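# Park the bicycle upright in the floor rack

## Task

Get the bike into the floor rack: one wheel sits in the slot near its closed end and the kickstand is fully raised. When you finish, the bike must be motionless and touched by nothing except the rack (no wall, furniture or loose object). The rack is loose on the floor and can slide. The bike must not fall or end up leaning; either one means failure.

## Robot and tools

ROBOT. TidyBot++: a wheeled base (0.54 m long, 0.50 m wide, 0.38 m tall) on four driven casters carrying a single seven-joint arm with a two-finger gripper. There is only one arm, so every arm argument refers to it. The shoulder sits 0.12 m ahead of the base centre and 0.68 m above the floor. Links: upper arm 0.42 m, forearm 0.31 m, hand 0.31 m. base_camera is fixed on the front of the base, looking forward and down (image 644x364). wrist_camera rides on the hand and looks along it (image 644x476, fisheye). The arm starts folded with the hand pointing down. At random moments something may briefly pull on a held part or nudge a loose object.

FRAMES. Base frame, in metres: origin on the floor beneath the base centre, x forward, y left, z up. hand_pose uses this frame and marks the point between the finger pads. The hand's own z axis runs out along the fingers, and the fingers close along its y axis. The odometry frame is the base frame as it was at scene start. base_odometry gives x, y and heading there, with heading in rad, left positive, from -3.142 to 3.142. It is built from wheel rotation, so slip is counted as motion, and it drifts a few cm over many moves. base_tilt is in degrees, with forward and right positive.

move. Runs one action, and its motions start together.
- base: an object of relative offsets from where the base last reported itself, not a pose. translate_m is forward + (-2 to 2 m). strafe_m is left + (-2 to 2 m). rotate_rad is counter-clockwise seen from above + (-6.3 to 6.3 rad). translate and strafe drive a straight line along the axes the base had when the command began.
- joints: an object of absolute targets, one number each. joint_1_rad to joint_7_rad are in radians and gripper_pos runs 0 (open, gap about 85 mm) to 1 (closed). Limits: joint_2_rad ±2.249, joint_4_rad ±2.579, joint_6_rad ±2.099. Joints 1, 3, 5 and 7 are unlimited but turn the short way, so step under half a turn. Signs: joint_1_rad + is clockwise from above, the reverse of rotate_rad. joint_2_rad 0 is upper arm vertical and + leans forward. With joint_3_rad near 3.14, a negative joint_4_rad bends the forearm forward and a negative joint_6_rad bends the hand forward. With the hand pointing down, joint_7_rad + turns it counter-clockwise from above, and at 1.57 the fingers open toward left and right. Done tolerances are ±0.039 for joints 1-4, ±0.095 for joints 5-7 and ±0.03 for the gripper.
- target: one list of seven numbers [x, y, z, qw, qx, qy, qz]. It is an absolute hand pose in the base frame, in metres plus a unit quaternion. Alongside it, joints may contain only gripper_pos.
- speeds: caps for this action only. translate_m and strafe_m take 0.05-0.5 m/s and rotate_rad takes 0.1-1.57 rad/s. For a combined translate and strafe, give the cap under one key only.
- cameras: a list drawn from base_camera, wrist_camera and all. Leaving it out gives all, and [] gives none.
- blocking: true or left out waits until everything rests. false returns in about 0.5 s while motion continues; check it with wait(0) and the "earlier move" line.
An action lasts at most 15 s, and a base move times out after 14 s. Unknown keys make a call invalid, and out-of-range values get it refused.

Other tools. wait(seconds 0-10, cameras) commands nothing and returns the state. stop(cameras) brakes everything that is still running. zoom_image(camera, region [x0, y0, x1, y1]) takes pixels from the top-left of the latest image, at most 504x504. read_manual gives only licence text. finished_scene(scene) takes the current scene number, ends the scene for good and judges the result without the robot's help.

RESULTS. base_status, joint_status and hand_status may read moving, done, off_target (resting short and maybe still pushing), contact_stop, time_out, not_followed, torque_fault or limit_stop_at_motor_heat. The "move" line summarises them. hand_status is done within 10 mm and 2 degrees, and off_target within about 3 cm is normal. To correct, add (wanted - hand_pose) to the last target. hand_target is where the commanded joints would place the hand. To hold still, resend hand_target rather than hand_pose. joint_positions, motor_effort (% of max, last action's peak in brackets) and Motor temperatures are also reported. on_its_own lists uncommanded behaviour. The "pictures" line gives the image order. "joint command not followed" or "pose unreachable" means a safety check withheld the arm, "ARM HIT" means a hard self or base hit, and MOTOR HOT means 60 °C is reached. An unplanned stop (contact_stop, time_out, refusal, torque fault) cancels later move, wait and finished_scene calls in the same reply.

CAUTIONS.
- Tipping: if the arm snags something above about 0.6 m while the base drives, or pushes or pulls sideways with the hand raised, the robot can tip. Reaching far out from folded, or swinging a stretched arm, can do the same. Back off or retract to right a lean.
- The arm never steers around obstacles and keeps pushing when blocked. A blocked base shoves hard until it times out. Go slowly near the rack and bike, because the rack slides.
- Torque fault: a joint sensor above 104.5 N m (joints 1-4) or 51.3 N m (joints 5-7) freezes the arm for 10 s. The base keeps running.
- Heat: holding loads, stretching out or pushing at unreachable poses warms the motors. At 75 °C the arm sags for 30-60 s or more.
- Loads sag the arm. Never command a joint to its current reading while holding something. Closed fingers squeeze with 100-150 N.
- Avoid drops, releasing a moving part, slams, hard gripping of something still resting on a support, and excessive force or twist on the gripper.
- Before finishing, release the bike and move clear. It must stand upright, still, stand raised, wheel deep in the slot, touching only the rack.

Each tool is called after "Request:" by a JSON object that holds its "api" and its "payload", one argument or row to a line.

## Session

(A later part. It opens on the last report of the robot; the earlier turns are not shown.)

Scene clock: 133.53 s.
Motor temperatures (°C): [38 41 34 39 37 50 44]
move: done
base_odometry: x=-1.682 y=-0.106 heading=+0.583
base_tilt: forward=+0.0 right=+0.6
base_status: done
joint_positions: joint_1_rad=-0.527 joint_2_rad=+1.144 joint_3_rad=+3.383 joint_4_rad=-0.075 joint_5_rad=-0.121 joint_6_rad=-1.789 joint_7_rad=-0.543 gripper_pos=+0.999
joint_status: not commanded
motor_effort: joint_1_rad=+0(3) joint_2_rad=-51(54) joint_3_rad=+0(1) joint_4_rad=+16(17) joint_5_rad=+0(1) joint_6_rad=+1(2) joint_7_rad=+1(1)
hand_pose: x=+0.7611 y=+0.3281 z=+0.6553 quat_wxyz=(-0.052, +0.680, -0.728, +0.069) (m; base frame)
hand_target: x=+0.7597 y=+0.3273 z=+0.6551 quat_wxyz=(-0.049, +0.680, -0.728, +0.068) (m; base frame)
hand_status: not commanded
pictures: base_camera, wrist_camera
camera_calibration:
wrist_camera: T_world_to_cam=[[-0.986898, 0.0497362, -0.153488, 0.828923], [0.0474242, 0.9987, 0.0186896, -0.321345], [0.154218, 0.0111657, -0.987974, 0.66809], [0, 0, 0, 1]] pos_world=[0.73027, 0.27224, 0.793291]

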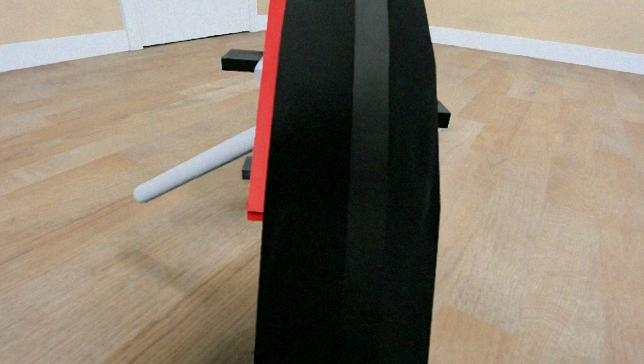

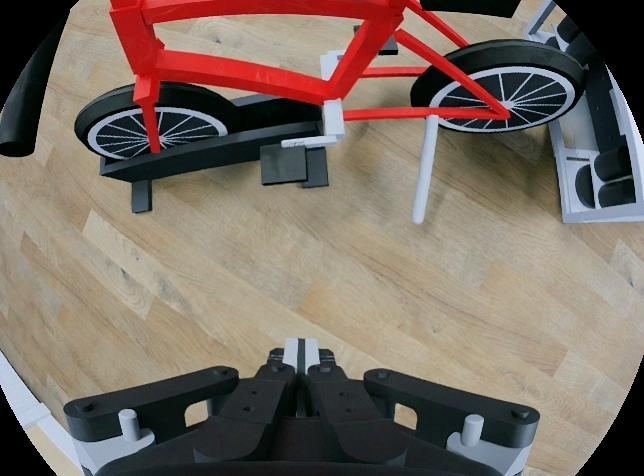

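Request:
{"api": "move", "payload": {
  "target": [0.66, 0.35, 0.35, 0, 0.707, -0.707, 0],
  "cameras": ["wrist_camera"]
}}

Request:
{"api": "move", "payload": {
  "target": [0.67, 0.34, 0.09, 0, 0.707, -0.707, 0]
}}

Scene clock: 136.27 s.
Motor temperatures (°C): [38 41 34 39 37 50 44]
move: off_target
base_odometry: x=-1.682 y=-0.106 heading=+0.583
base_tilt: forward=+0.0 right=+0.6
base_status: not commanded
joint_positions: joint_1_rad=-0.690 joint_2_rad=+1.174 joint_3_rad=+3.451 joint_4_rad=-1.010 joint_5_rad=-0.300 joint_6_rad=-1.035 joint_7_rad=-0.418 gripper_pos=+0.999
joint_status: not commanded
motor_effort: joint_1_rad=+0(1) joint_2_rad=-48(52) joint_3_rad=+3(4) joint_4_rad=+13(16) joint_5_rad=-1(2) joint_6_rad=+0(1) joint_7_rad=+1(1)
hand_pose: x=+0.6596 y=+0.3331 z=+0.3607 quat_wxyz=(+0.021, +0.700, -0.713, +0.009) (m; base frame)
hand_target: x=+0.6600 y=+0.3500 z=+0.3500 quat_wxyz=(+0.000, +0.707, -0.707, +0.000) (m; base frame)
hand_status: off_target (0.020 m and 2.9 deg from the pose sent, 0.322 m and 10.6 deg at the start)
pictures: wrist_camera
camera_calibration:
wrist_camera: T_world_to_cam=[[-0.999376, 0.00460581, 0.0350274, 0.638589], [0.00453163, 0.999987, -0.00219675, -0.280691], [-0.0350371, -0.00203664, -0.999384, 0.525976], [0, 0, 0, 1]] pos_world=[0.657891, 0.278818, 0.502668]

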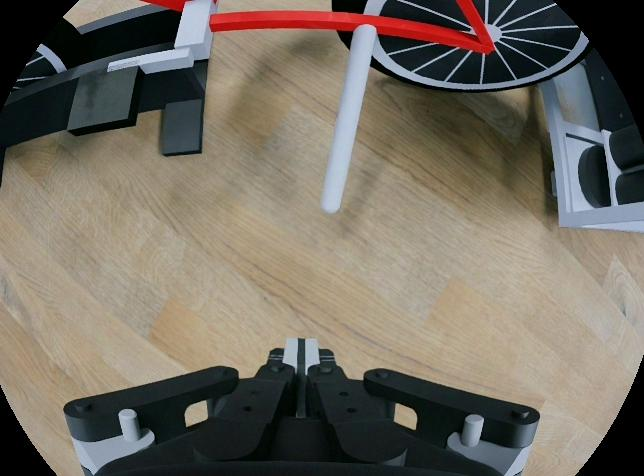

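Scene clock: 138.23 s.
Motor temperatures (°C): [38 41 34 39 37 50 44]
move: off_target
base_odometry: x=-1.682 y=-0.106 heading=+0.583
base_tilt: forward=+0.0 right=+0.6
base_status: not commanded
joint_positions: joint_1_rad=-0.634 joint_2_rad=+1.734 joint_3_rad=+3.420 joint_4_rad=-0.592 joint_5_rad=-0.300 joint_6_rad=-0.899 joint_7_rad=-0.418 gripper_pos=+0.999
joint_status: not commanded
motor_effort: joint_1_rad=+0(1) joint_2_rad=-49(54) joint_3_rad=+2(3) joint_4_rad=+11(13) joint_5_rad=-1(2) joint_6_rad=+0(1) joint_7_rad=+1(1)
hand_pose: x=+0.6584 y=+0.3214 z=+0.0908 quat_wxyz=(+0.035, +0.726, -0.687, +0.016) (m; base frame)
hand_target: x=+0.6700 y=+0.3400 z=+0.0900 quat_wxyz=(+0.000, +0.707, -0.707, +0.000) (m; base frame)
hand_status: off_target (0.022 m and 5.4 deg from the pose sent, 0.271 m and 2.9 deg at the start)
pictures: base_camera, wrist_camera
camera_calibration:
wrist_camera: T_world_to_cam=[[-0.996573, -0.0673945, 0.0479511, 0.667029], [-0.0688341, 0.997206, -0.0290312, -0.217903], [-0.0458606, -0.0322324, -0.998428, 0.272922], [0, 0, 0, 1]] pos_world=[0.662261, 0.271045, 0.234182]

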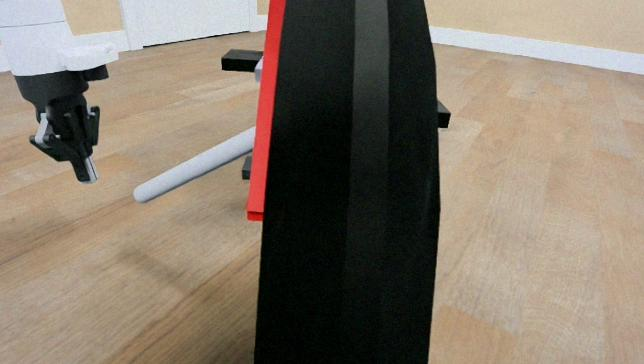

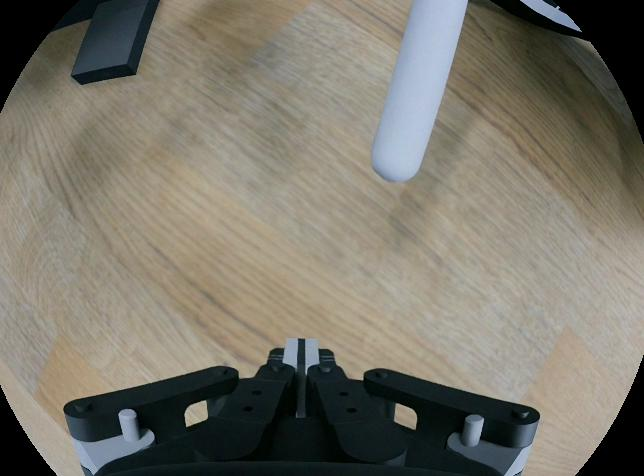

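Request:
{"api": "move", "payload": {
  "target": [0.675, 0.24, 0.075, 0, 0.707, -0.707, 0],
  "cameras": ["base_camera"]
}}

Request:
{"api": "move", "payload": {
  "target": [0.67, 0.19, 0.06, 0, 0.707, -0.707, 0]
}}

Scene clock: 139.70 s.
Motor temperatures (°C): [38 41 34 39 37 50 44]
move: off_target
base_odometry: x=-1.682 y=-0.106 heading=+0.583
base_tilt: forward=+0.0 right=+0.6
base_status: not commanded
joint_positions: joint_1_rad=-0.534 joint_2_rad=+1.704 joint_3_rad=+3.424 joint_4_rad=-0.824 joint_5_rad=-0.414 joint_6_rad=-0.725 joint_7_rad=-0.217 gripper_pos=+0.999
joint_status: not commanded
motor_effort: joint_1_rad=+1(4) joint_2_rad=-46(50) joint_3_rad=+3(8) joint_4_rad=+8(12) joint_5_rad=+0(5) joint_6_rad=+0(2) joint_7_rad=+1(2)
hand_pose: x=+0.6499 y=+0.2358 z=+0.0640 quat_wxyz=(+0.036, +0.713, -0.700, -0.003) (m; base frame)
hand_target: x=+0.6750 y=+0.2400 z=+0.0750 quat_wxyz=(+0.000, +0.707, -0.707, +0.000) (m; base frame)
hand_status: off_target (0.028 m and 4.2 deg from the pose sent, 0.085 m and 5.4 deg at the start)
pictures: base_camera

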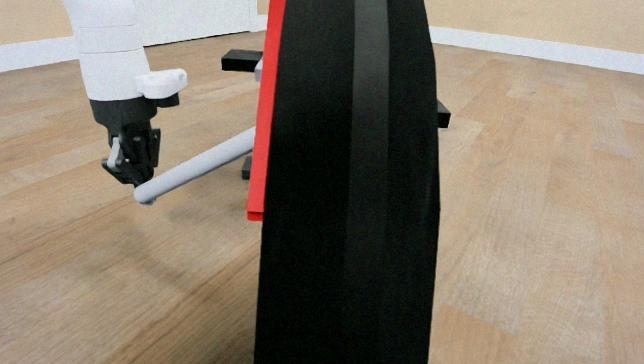

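Scene clock: 140.87 s.
Motor temperatures (°C): [38 41 34 39 37 50 44]
move: done
base_odometry: x=-1.682 y=-0.106 heading=+0.583
base_tilt: forward=+0.0 right=+0.6
base_status: not commanded
joint_positions: joint_1_rad=-0.458 joint_2_rad=+1.684 joint_3_rad=+3.424 joint_4_rad=-0.899 joint_5_rad=-0.463 joint_6_rad=-0.633 joint_7_rad=-0.087 gripper_pos=+0.999
joint_status: not commanded
motor_effort: joint_1_rad=+1(4) joint_2_rad=-42(46) joint_3_rad=+2(5) joint_4_rad=+5(8) joint_5_rad=+0(1) joint_6_rad=-2(2) joint_7_rad=+1(1)
hand_pose: x=+0.6692 y=+0.1907 z=+0.0627 quat_wxyz=(+0.014, +0.712, -0.702, +0.003) (m; base frame)
hand_target: x=+0.6700 y=+0.1900 z=+0.0600 quat_wxyz=(+0.000, +0.707, -0.707, +0.000) (m; base frame)
hand_status: done (0.003 m and 1.9 deg from the pose sent, 0.050 m and 4.2 deg at the start)
pictures: base_camera, wrist_camera
camera_calibration:
wrist_camera: T_world_to_cam=[[-0.998976, -0.0294228, 0.0343598, 0.665475], [-0.0288275, 0.999428, 0.0176953, -0.1178], [-0.0348608, 0.0166867, -0.999253, 0.224499], [0, 0, 0, 1]] pos_world=[0.669225, 0.133567, 0.20355]

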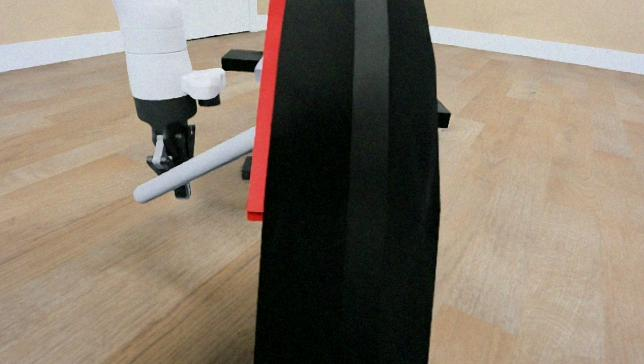

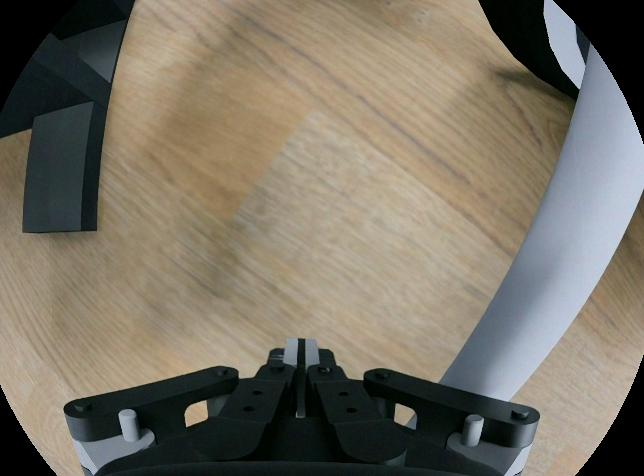

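Finger is ahead of the leg. Pull back.

Request:
{"api": "move", "payload": {
  "target": [0.60, 0.19, 0.055, 0, 0.707, -0.707, 0],
  "cameras": []
}}

Request:
{"api": "move", "payload": {
  "target": [0.55, 0.19, 0.05, 0, 0.707, -0.707, 0],
  "cameras": []
}}

Request:
{"api": "move", "payload": {
  "target": [0.49, 0.19, 0.05, 0, 0.707, -0.707, 0]
}}

Scene clock: 142.33 s.
Motor temperatures (°C): [38 41 34 39 37 50 44]
move: off_target
base_odometry: x=-1.682 y=-0.106 heading=+0.583
base_tilt: forward=+0.0 right=+0.6
base_status: not commanded
joint_positions: joint_1_rad=-0.496 joint_2_rad=+1.583 joint_3_rad=+3.424 joint_4_rad=-1.164 joint_5_rad=-0.662 joint_6_rad=-0.396 joint_7_rad=+0.108 gripper_pos=+0.999
joint_status: not commanded
motor_effort: joint_1_rad=-1(1) joint_2_rad=-33(41) joint_3_rad=+1(3) joint_4_rad=-3(5) joint_5_rad=+0(1) joint_6_rad=-6(6) joint_7_rad=+1(1)
hand_pose: x=+0.6598 y=+0.1873 z=+0.0841 quat_wxyz=(-0.029, +0.708, -0.705, +0.031) (m; base frame)
hand_target: x=+0.6000 y=+0.1900 z=+0.0550 quat_wxyz=(+0.000, +0.707, -0.707, +0.000) (m; base frame)
hand_status: off_target (0.067 m and 4.9 deg from the pose sent, 0.070 m and 1.9 deg at the start)
pictures: none
No camera images: "cameras" was empty.

Scene clock: 143.70 s.
Motor temperatures (°C): [38 41 34 39 37 50 44]
move: off_target
base_odometry: x=-1.682 y=-0.106 heading=+0.583
base_tilt: forward=+0.0 right=+0.6
base_status: not commanded
joint_positions: joint_1_rad=-0.504 joint_2_rad=+1.536 joint_3_rad=+3.362 joint_4_rad=-1.317 joint_5_rad=-0.818 joint_6_rad=-0.237 joint_7_rad=+0.285 gripper_pos=+0.999
joint_status: not commanded
motor_effort: joint_1_rad=-2(3) joint_2_rad=-26(32) joint_3_rad=-2(2) joint_4_rad=-6(7) joint_5_rad=-1(1) joint_6_rad=-7(8) joint_7_rad=+0(1)
hand_pose: x=+0.6381 y=+0.1945 z=+0.0912 quat_wxyz=(-0.053, +0.706, -0.705, +0.040) (m; base frame)
hand_target: x=+0.5500 y=+0.1900 z=+0.0500 quat_wxyz=(+0.000, +0.707, -0.707, +0.000) (m; base frame)
hand_status: off_target (0.097 m and 7.6 deg from the pose sent, 0.115 m and 4.9 deg at the start)
pictures: none
No camera images: "cameras" was empty.

Scene clock: 145.20 s.
Motor temperatures (°C): [38 41 34 39 37 50 44]
move: off_target
base_odometry: x=-1.682 y=-0.106 heading=+0.583
base_tilt: forward=+0.0 right=+0.6
base_status: not commanded
joint_positions: joint_1_rad=-0.462 joint_2_rad=+1.518 joint_3_rad=+3.139 joint_4_rad=-1.516 joint_5_rad=-0.951 joint_6_rad=-0.005 joint_7_rad=+0.515 gripper_pos=+0.999
joint_status: not commanded
motor_effort: joint_1_rad=-1(4) joint_2_rad=-28(30) joint_3_rad=-1(4) joint_4_rad=-6(8) joint_5_rad=+0(2) joint_6_rad=-3(8) joint_7_rad=+1(1)
hand_pose: x=+0.5529 y=+0.2205 z=+0.0820 quat_wxyz=(-0.050, +0.715, -0.697, +0.014) (m; base frame)
hand_target: x=+0.4900 y=+0.1900 z=+0.0500 quat_wxyz=(+0.000, +0.707, -0.707, +0.000) (m; base frame)
hand_status: off_target (0.077 m and 6.2 deg from the pose sent, 0.154 m and 7.6 deg at the start)
pictures: base_camera, wrist_camera
camera_calibration:
wrist_camera: T_world_to_cam=[[-0.99638, -0.0398276, -0.0751103, 0.559353], [-0.0465321, 0.994878, 0.0897352, -0.146416], [0.0711516, 0.0929053, -0.993129, 0.163343], [0, 0, 0, 1]] pos_world=[0.538893, 0.152768, 0.217373]

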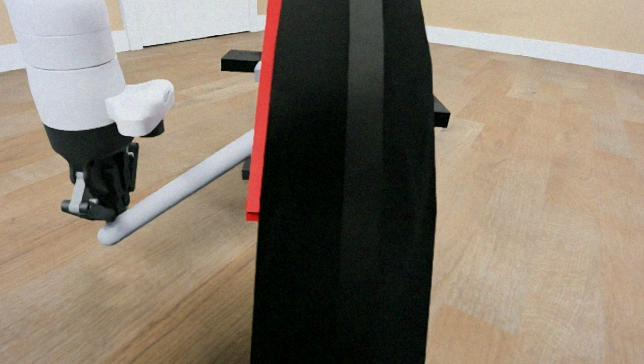

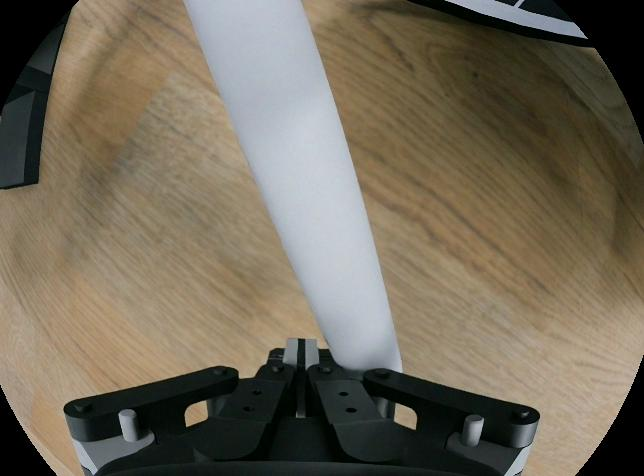

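Request:
{"api": "move", "payload": {
  "target": [0.46, 0.155, 0.05, 0, 0.707, -0.707, 0]
}}

Scene clock: 146.70 s.
Motor temperatures (°C): [38 41 34 39 37 50 44]
move: off_target
base_odometry: x=-1.682 y=-0.106 heading=+0.583
base_tilt: forward=+0.0 right=+0.6
base_status: not commanded
joint_positions: joint_1_rad=-0.307 joint_2_rad=+1.518 joint_3_rad=+2.944 joint_4_rad=-1.646 joint_5_rad=-0.888 joint_6_rad=+0.184 joint_7_rad=+0.516 gripper_pos=+0.999
joint_status: not commanded
motor_effort: joint_1_rad=+3(3) joint_2_rad=-24(28) joint_3_rad=+3(3) joint_4_rad=-6(8) joint_5_rad=-2(3) joint_6_rad=+1(4) joint_7_rad=+1(1)
hand_pose: x=+0.5167 y=+0.2095 z=+0.0889 quat_wxyz=(-0.054, +0.684, -0.728, -0.004) (m; base frame)
hand_target: x=+0.4600 y=+0.1550 z=+0.0500 quat_wxyz=(+0.000, +0.707, -0.707, +0.000) (m; base frame)
hand_status: off_target (0.088 m and 7.2 deg from the pose sent, 0.118 m and 6.2 deg at the start)
pictures: base_camera, wrist_camera
camera_calibration:
wrist_camera: T_world_to_cam=[[-0.997468, 0.0486275, -0.0518884, 0.503346], [0.0418224, 0.991273, 0.125012, -0.185764], [0.0575147, 0.122526, -0.990797, 0.174416], [0, 0, 0, 1]] pos_world=[0.499809, 0.138296, 0.222152]

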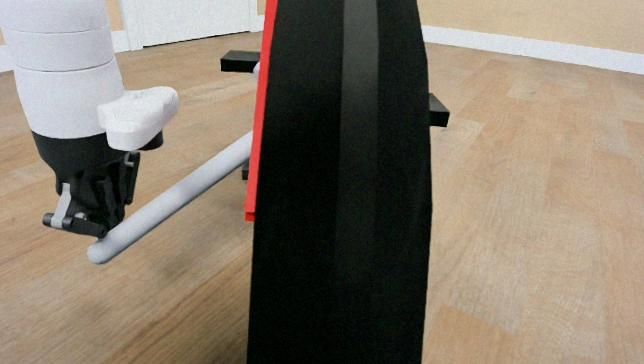

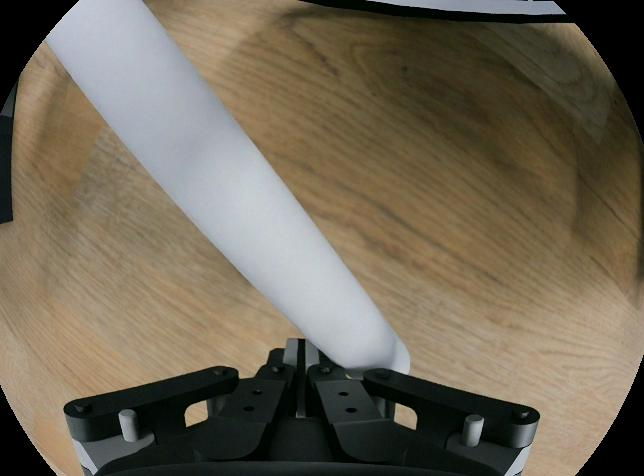

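Request:
{"api": "move", "payload": {
  "target": [0.42, 0.15, 0.055, 0, 0.707, -0.707, 0]
}}

Scene clock: 147.97 s.
Motor temperatures (°C): [38 41 34 39 37 50 44]
move: off_target
base_odometry: x=-1.682 y=-0.106 heading=+0.583
base_tilt: forward=+0.0 right=+0.6
base_status: not commanded
joint_positions: joint_1_rad=-0.257 joint_2_rad=+1.522 joint_3_rad=+2.865 joint_4_rad=-1.768 joint_5_rad=-0.763 joint_6_rad=+0.348 joint_7_rad=+0.494 gripper_pos=+0.999
joint_status: not commanded
motor_effort: joint_1_rad=+2(3) joint_2_rad=-18(24) joint_3_rad=+2(3) joint_4_rad=-7(8) joint_5_rad=-3(4) joint_6_rad=+0(1) joint_7_rad=+0(1)
hand_pose: x=+0.4868 y=+0.1973 z=+0.0972 quat_wxyz=(-0.055, +0.708, -0.704, +0.010) (m; base frame)
hand_target: x=+0.4200 y=+0.1500 z=+0.0550 quat_wxyz=(+0.000, +0.707, -0.707, +0.000) (m; base frame)
hand_status: off_target (0.092 m and 6.4 deg from the pose sent, 0.118 m and 7.2 deg at the start)
pictures: base_camera, wrist_camera
camera_calibration:
wrist_camera: T_world_to_cam=[[-0.996983, -0.0175537, -0.0756136, 0.489665], [-0.025357, 0.994305, 0.10351, -0.139272], [0.073366, 0.105115, -0.99175, 0.181669], [0, 0, 0, 1]] pos_world=[0.471328, 0.127978, 0.231611]

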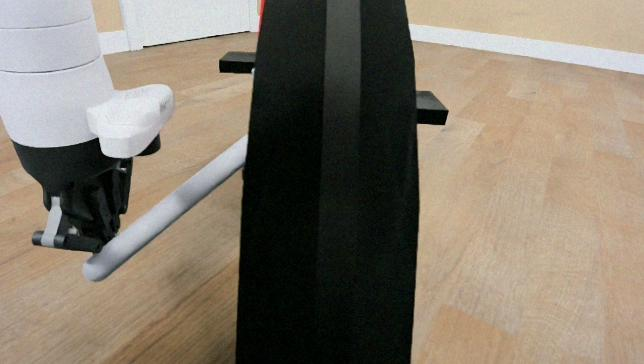

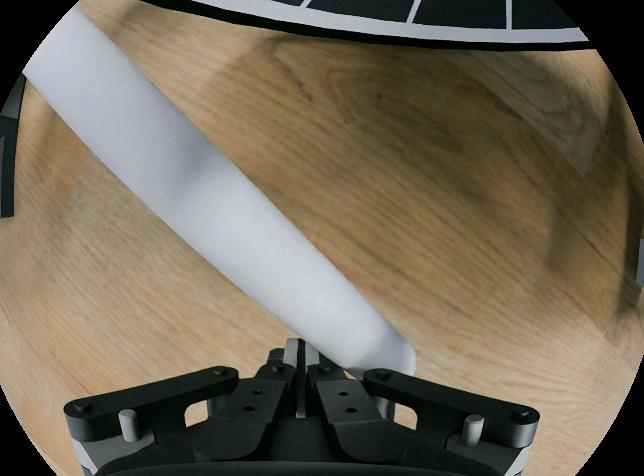

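Request:
{"api": "move", "payload": {
  "target": [0.37, 0.17, 0.07, 0, 0.707, -0.707, 0]
}}

Scene clock: 149.43 s.
Motor temperatures (°C): [38 41 34 39 37 50 44]
move: off_target
base_odometry: x=-1.682 y=-0.106 heading=+0.583
base_tilt: forward=+0.0 right=+0.6
base_status: not commanded
joint_positions: joint_1_rad=-0.278 joint_2_rad=+1.660 joint_3_rad=+2.829 joint_4_rad=-1.926 joint_5_rad=-0.709 joint_6_rad=+0.488 joint_7_rad=+0.365 gripper_pos=+0.999
joint_status: not commanded
motor_effort: joint_1_rad=+0(2) joint_2_rad=-30(37) joint_3_rad=-5(7) joint_4_rad=-8(9) joint_5_rad=-2(4) joint_6_rad=-1(3) joint_7_rad=+1(1)
hand_pose: x=+0.3496 y=+0.1613 z=+0.0680 quat_wxyz=(+0.027, +0.702, -0.712, -0.016) (m; base frame)
hand_target: x=+0.3700 y=+0.1700 z=+0.0700 quat_wxyz=(+0.000, +0.707, -0.707, +0.000) (m; base frame)
hand_status: off_target (0.022 m and 3.7 deg from the pose sent, 0.123 m and 6.4 deg at the start)
pictures: base_camera, wrist_camera
camera_calibration:
wrist_camera: T_world_to_cam=[[-0.996887, -0.000204824, 0.0788404, 0.336728], [0.00182057, 0.99967, 0.025617, -0.108976], [-0.0788196, 0.0256808, -0.996558, 0.232897], [0, 0, 0, 1]] pos_world=[0.354235, 0.103028, 0.20834]

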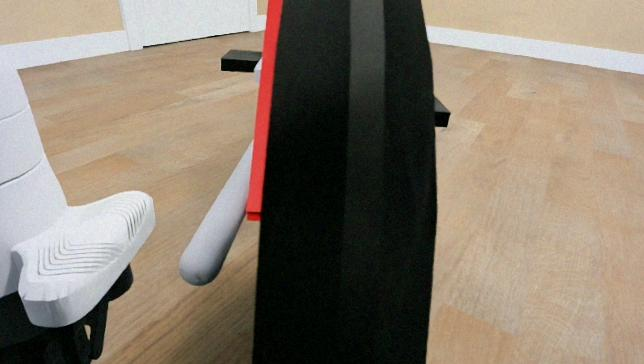

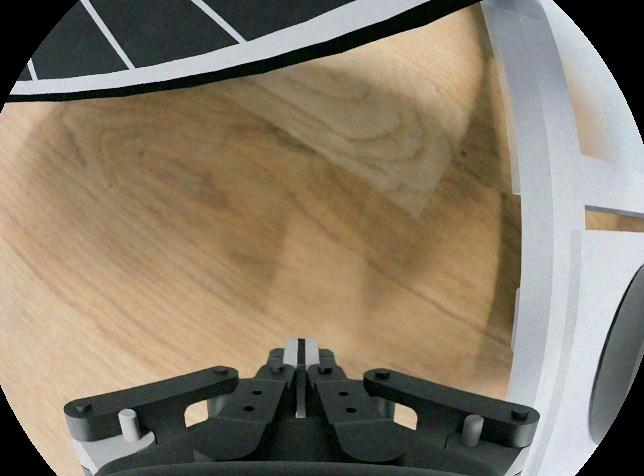

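Request:
{"api": "move", "payload": {
  "target": [0.40, 0.32, 0.12, 0, 0.707, -0.707, 0],
  "cameras": ["wrist_camera"]
}}

Request:
{"api": "move", "payload": {
  "target": [0.48, 0.36, 0.40, 0, 0.707, -0.707, 0]
}}

Scene clock: 151.70 s.
Motor temperatures (°C): [38 41 34 39 37 50 44]
move: off_target
base_odometry: x=-1.682 y=-0.106 heading=+0.583
base_tilt: forward=+0.0 right=+0.6
base_status: not commanded
joint_positions: joint_1_rad=-0.887 joint_2_rad=+1.446 joint_3_rad=+3.192 joint_4_rad=-1.705 joint_5_rad=-1.098 joint_6_rad=-0.022 joint_7_rad=+0.323 gripper_pos=+0.999
joint_status: not commanded
motor_effort: joint_1_rad=+0(1) joint_2_rad=-37(38) joint_3_rad=+0(6) joint_4_rad=+0(8) joint_5_rad=-2(2) joint_6_rad=+0(1) joint_7_rad=+0(1)
hand_pose: x=+0.3958 y=+0.3015 z=+0.1084 quat_wxyz=(+0.009, +0.743, -0.669, +0.016) (m; base frame)
hand_target: x=+0.4000 y=+0.3200 z=+0.1200 quat_wxyz=(+0.000, +0.707, -0.707, +0.000) (m; base frame)
hand_status: off_target (0.022 m and 6.4 deg from the pose sent, 0.174 m and 3.7 deg at the start)
pictures: wrist_camera
camera_calibration:
wrist_camera: T_world_to_cam=[[-0.992817, -0.119174, 0.0105862, 0.421275], [-0.119121, 0.992865, 0.00549665, -0.198186], [-0.0111658, 0.00419613, -0.999929, 0.253304], [0, 0, 0, 1]] pos_world=[0.397469, 0.245914, 0.249916]

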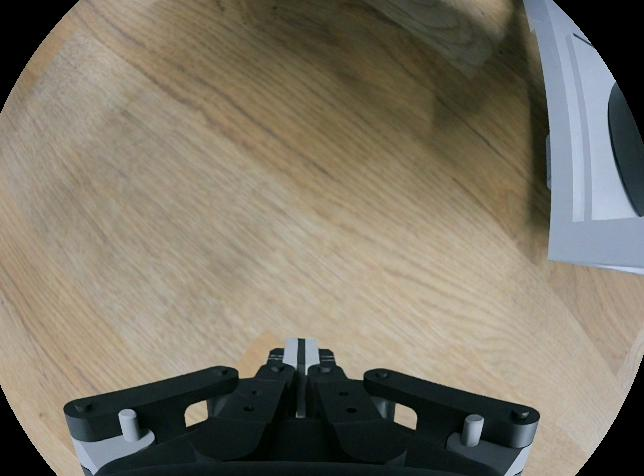

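Scene clock: 153.80 s.
Motor temperatures (°C): [38 42 34 39 37 50 44]
move: off_target
base_odometry: x=-1.682 y=-0.106 heading=+0.583
base_tilt: forward=+0.0 right=+0.6
base_status: not commanded
joint_positions: joint_1_rad=-1.017 joint_2_rad=+0.903 joint_3_rad=+3.540 joint_4_rad=-1.648 joint_5_rad=-0.552 joint_6_rad=-0.674 joint_7_rad=-0.337 gripper_pos=+0.999
joint_status: not commanded
motor_effort: joint_1_rad=+0(1) joint_2_rad=-38(42) joint_3_rad=+4(5) joint_4_rad=+10(10) joint_5_rad=-2(3) joint_6_rad=+0(0) joint_7_rad=+1(1)
hand_pose: x=+0.4836 y=+0.3682 z=+0.3856 quat_wxyz=(-0.016, +0.702, -0.711, -0.012) (m; base frame)
hand_target: x=+0.4800 y=+0.3600 z=+0.4000 quat_wxyz=(+0.000, +0.707, -0.707, +0.000) (m; base frame)
hand_status: off_target (0.017 m and 2.4 deg from the pose sent, 0.309 m and 6.4 deg at the start)
pictures: base_camera, wrist_camera
camera_calibration:
wrist_camera: T_world_to_cam=[[-0.999928, -0.00290357, 0.0116155, 0.473721], [-0.00196015, 0.996759, 0.0804225, -0.342467], [-0.0118113, 0.080394, -0.996693, 0.502157], [0, 0, 0, 1]] pos_world=[0.478947, 0.302362, 0.522536]

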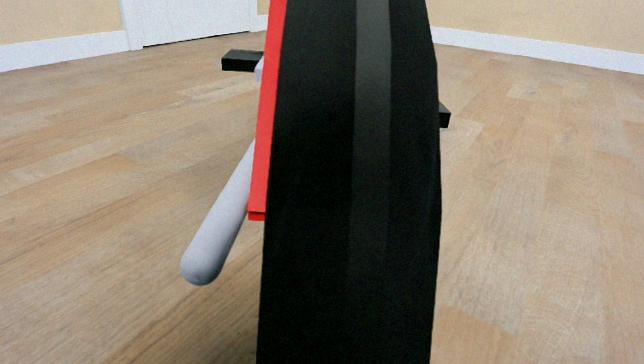

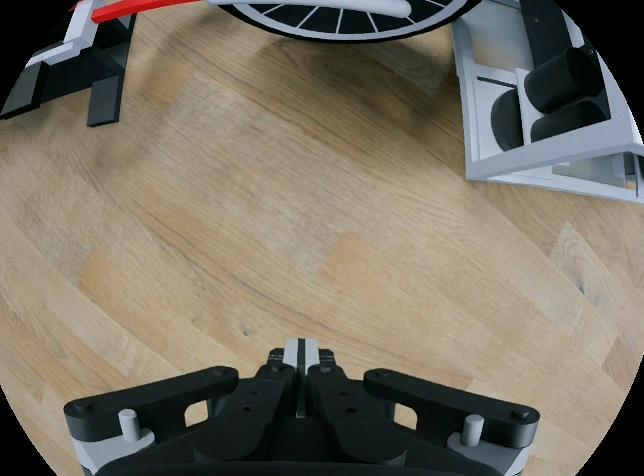

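Request:
{"api": "move", "payload": {
  "base": {"translate_m": -0.12},
  "speeds": {"translate_m": 0.05},
  "cameras": ["base_camera"]
}}

Request:
{"api": "move", "payload": {
  "base": {"translate_m": -0.3},
  "speeds": {"translate_m": 0.2}
}}

Scene clock: 156.80 s.
Motor temperatures (°C): [38 42 34 39 37 50 44]
move: done
base_odometry: x=-1.782 y=-0.172 heading=+0.583
base_tilt: forward=+0.0 right=+0.6
base_status: done
joint_positions: joint_1_rad=-1.023 joint_2_rad=+0.903 joint_3_rad=+3.542 joint_4_rad=-1.647 joint_5_rad=-0.549 joint_6_rad=-0.678 joint_7_rad=-0.339 gripper_pos=+0.999
joint_status: not commanded
motor_effort: joint_1_rad=+0(4) joint_2_rad=-39(40) joint_3_rad=+4(5) joint_4_rad=+9(11) joint_5_rad=-1(3) joint_6_rad=+0(1) joint_7_rad=+1(1)
hand_pose: x=+0.4816 y=+0.3693 z=+0.3861 quat_wxyz=(-0.015, +0.704, -0.710, -0.011) (m; base frame)
hand_target: x=+0.4800 y=+0.3600 z=+0.4000 quat_wxyz=(+0.000, +0.707, -0.707, +0.000) (m; base frame)
hand_status: not commanded
pictures: base_camera

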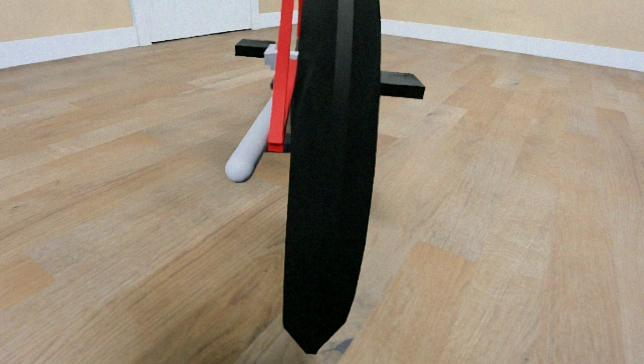

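Scene clock: 159.03 s.
Motor temperatures (°C): [38 42 34 39 37 50 44]
move: done
base_odometry: x=-2.032 y=-0.337 heading=+0.583
base_tilt: forward=+0.0 right=+0.6
base_status: done
joint_positions: joint_1_rad=-1.032 joint_2_rad=+0.903 joint_3_rad=+3.546 joint_4_rad=-1.645 joint_5_rad=-0.548 joint_6_rad=-0.682 joint_7_rad=-0.339 gripper_pos=+0.999
joint_status: not commanded
motor_effort: joint_1_rad=+0(3) joint_2_rad=-39(40) joint_3_rad=+4(6) joint_4_rad=+10(11) joint_5_rad=-1(3) joint_6_rad=+0(1) joint_7_rad=+1(1)
hand_pose: x=+0.4795 y=+0.3716 z=+0.3868 quat_wxyz=(-0.014, +0.707, -0.707, -0.010) (m; base frame)
hand_target: x=+0.4800 y=+0.3600 z=+0.4000 quat_wxyz=(+0.000, +0.707, -0.707, +0.000) (m; base frame)
hand_status: not commanded
pictures: base_camera, wrist_camera
camera_calibration:
wrist_camera: T_world_to_cam=[[-0.999792, -0.0164642, 0.012029, 0.474427], [-0.0155131, 0.997041, 0.0752856, -0.337515], [-0.0132329, 0.0750834, -0.997089, 0.505857], [0, 0, 0, 1]] pos_world=[0.475786, 0.306346, 0.524088]

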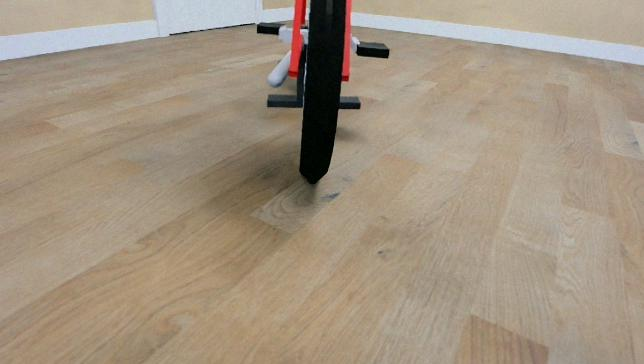

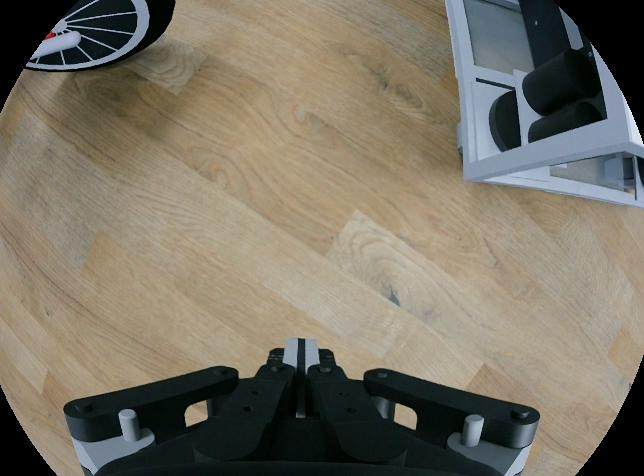

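Request:
{"api": "wait", "payload": {
  "seconds": 1,
  "cameras": ["base_camera"]
}}

Request:
{"api": "zoom_image", "payload": {
  "camera": "base_camera",
  "region": [220, 0, 420, 200]
}}

Scene clock: 160.13 s.
Motor temperatures (°C): [38 42 34 39 37 50 44]
base_odometry: x=-2.032 y=-0.337 heading=+0.583
base_tilt: forward=+0.0 right=+0.6
base_status: done
joint_positions: joint_1_rad=-1.032 joint_2_rad=+0.903 joint_3_rad=+3.546 joint_4_rad=-1.645 joint_5_rad=-0.548 joint_6_rad=-0.682 joint_7_rad=-0.339 gripper_pos=+0.999
joint_status: not commanded
motor_effort: joint_1_rad=+0(3) joint_2_rad=-38(40) joint_3_rad=+4(6) joint_4_rad=+10(11) joint_5_rad=-2(3) joint_6_rad=+0(1) joint_7_rad=+1(1)
hand_pose: x=+0.4795 y=+0.3716 z=+0.3868 quat_wxyz=(-0.014, +0.707, -0.707, -0.010) (m; base frame)
hand_target: x=+0.4800 y=+0.3600 z=+0.4000 quat_wxyz=(+0.000, +0.707, -0.707, +0.000) (m; base frame)
hand_status: not commanded
wait: 1.00 s; at rest by 0.17 s
pictures: base_camera

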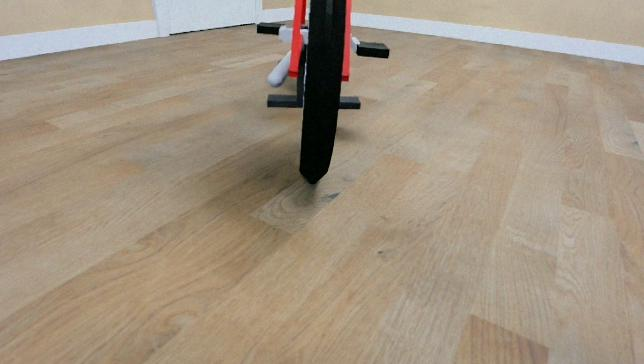

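Scaled by 2.520.

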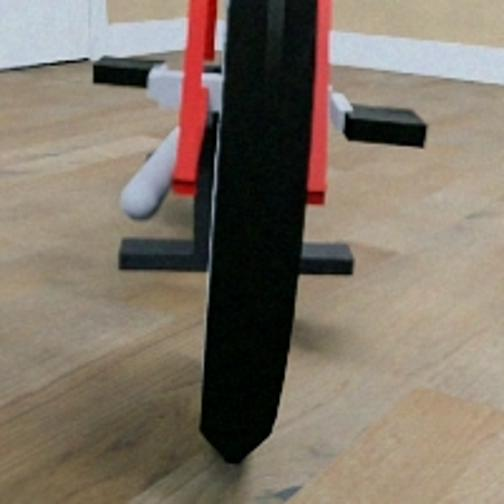

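Request:
{"api": "finished_scene", "payload": {
  "scene": 2
}}

The scene is finished: the task was done.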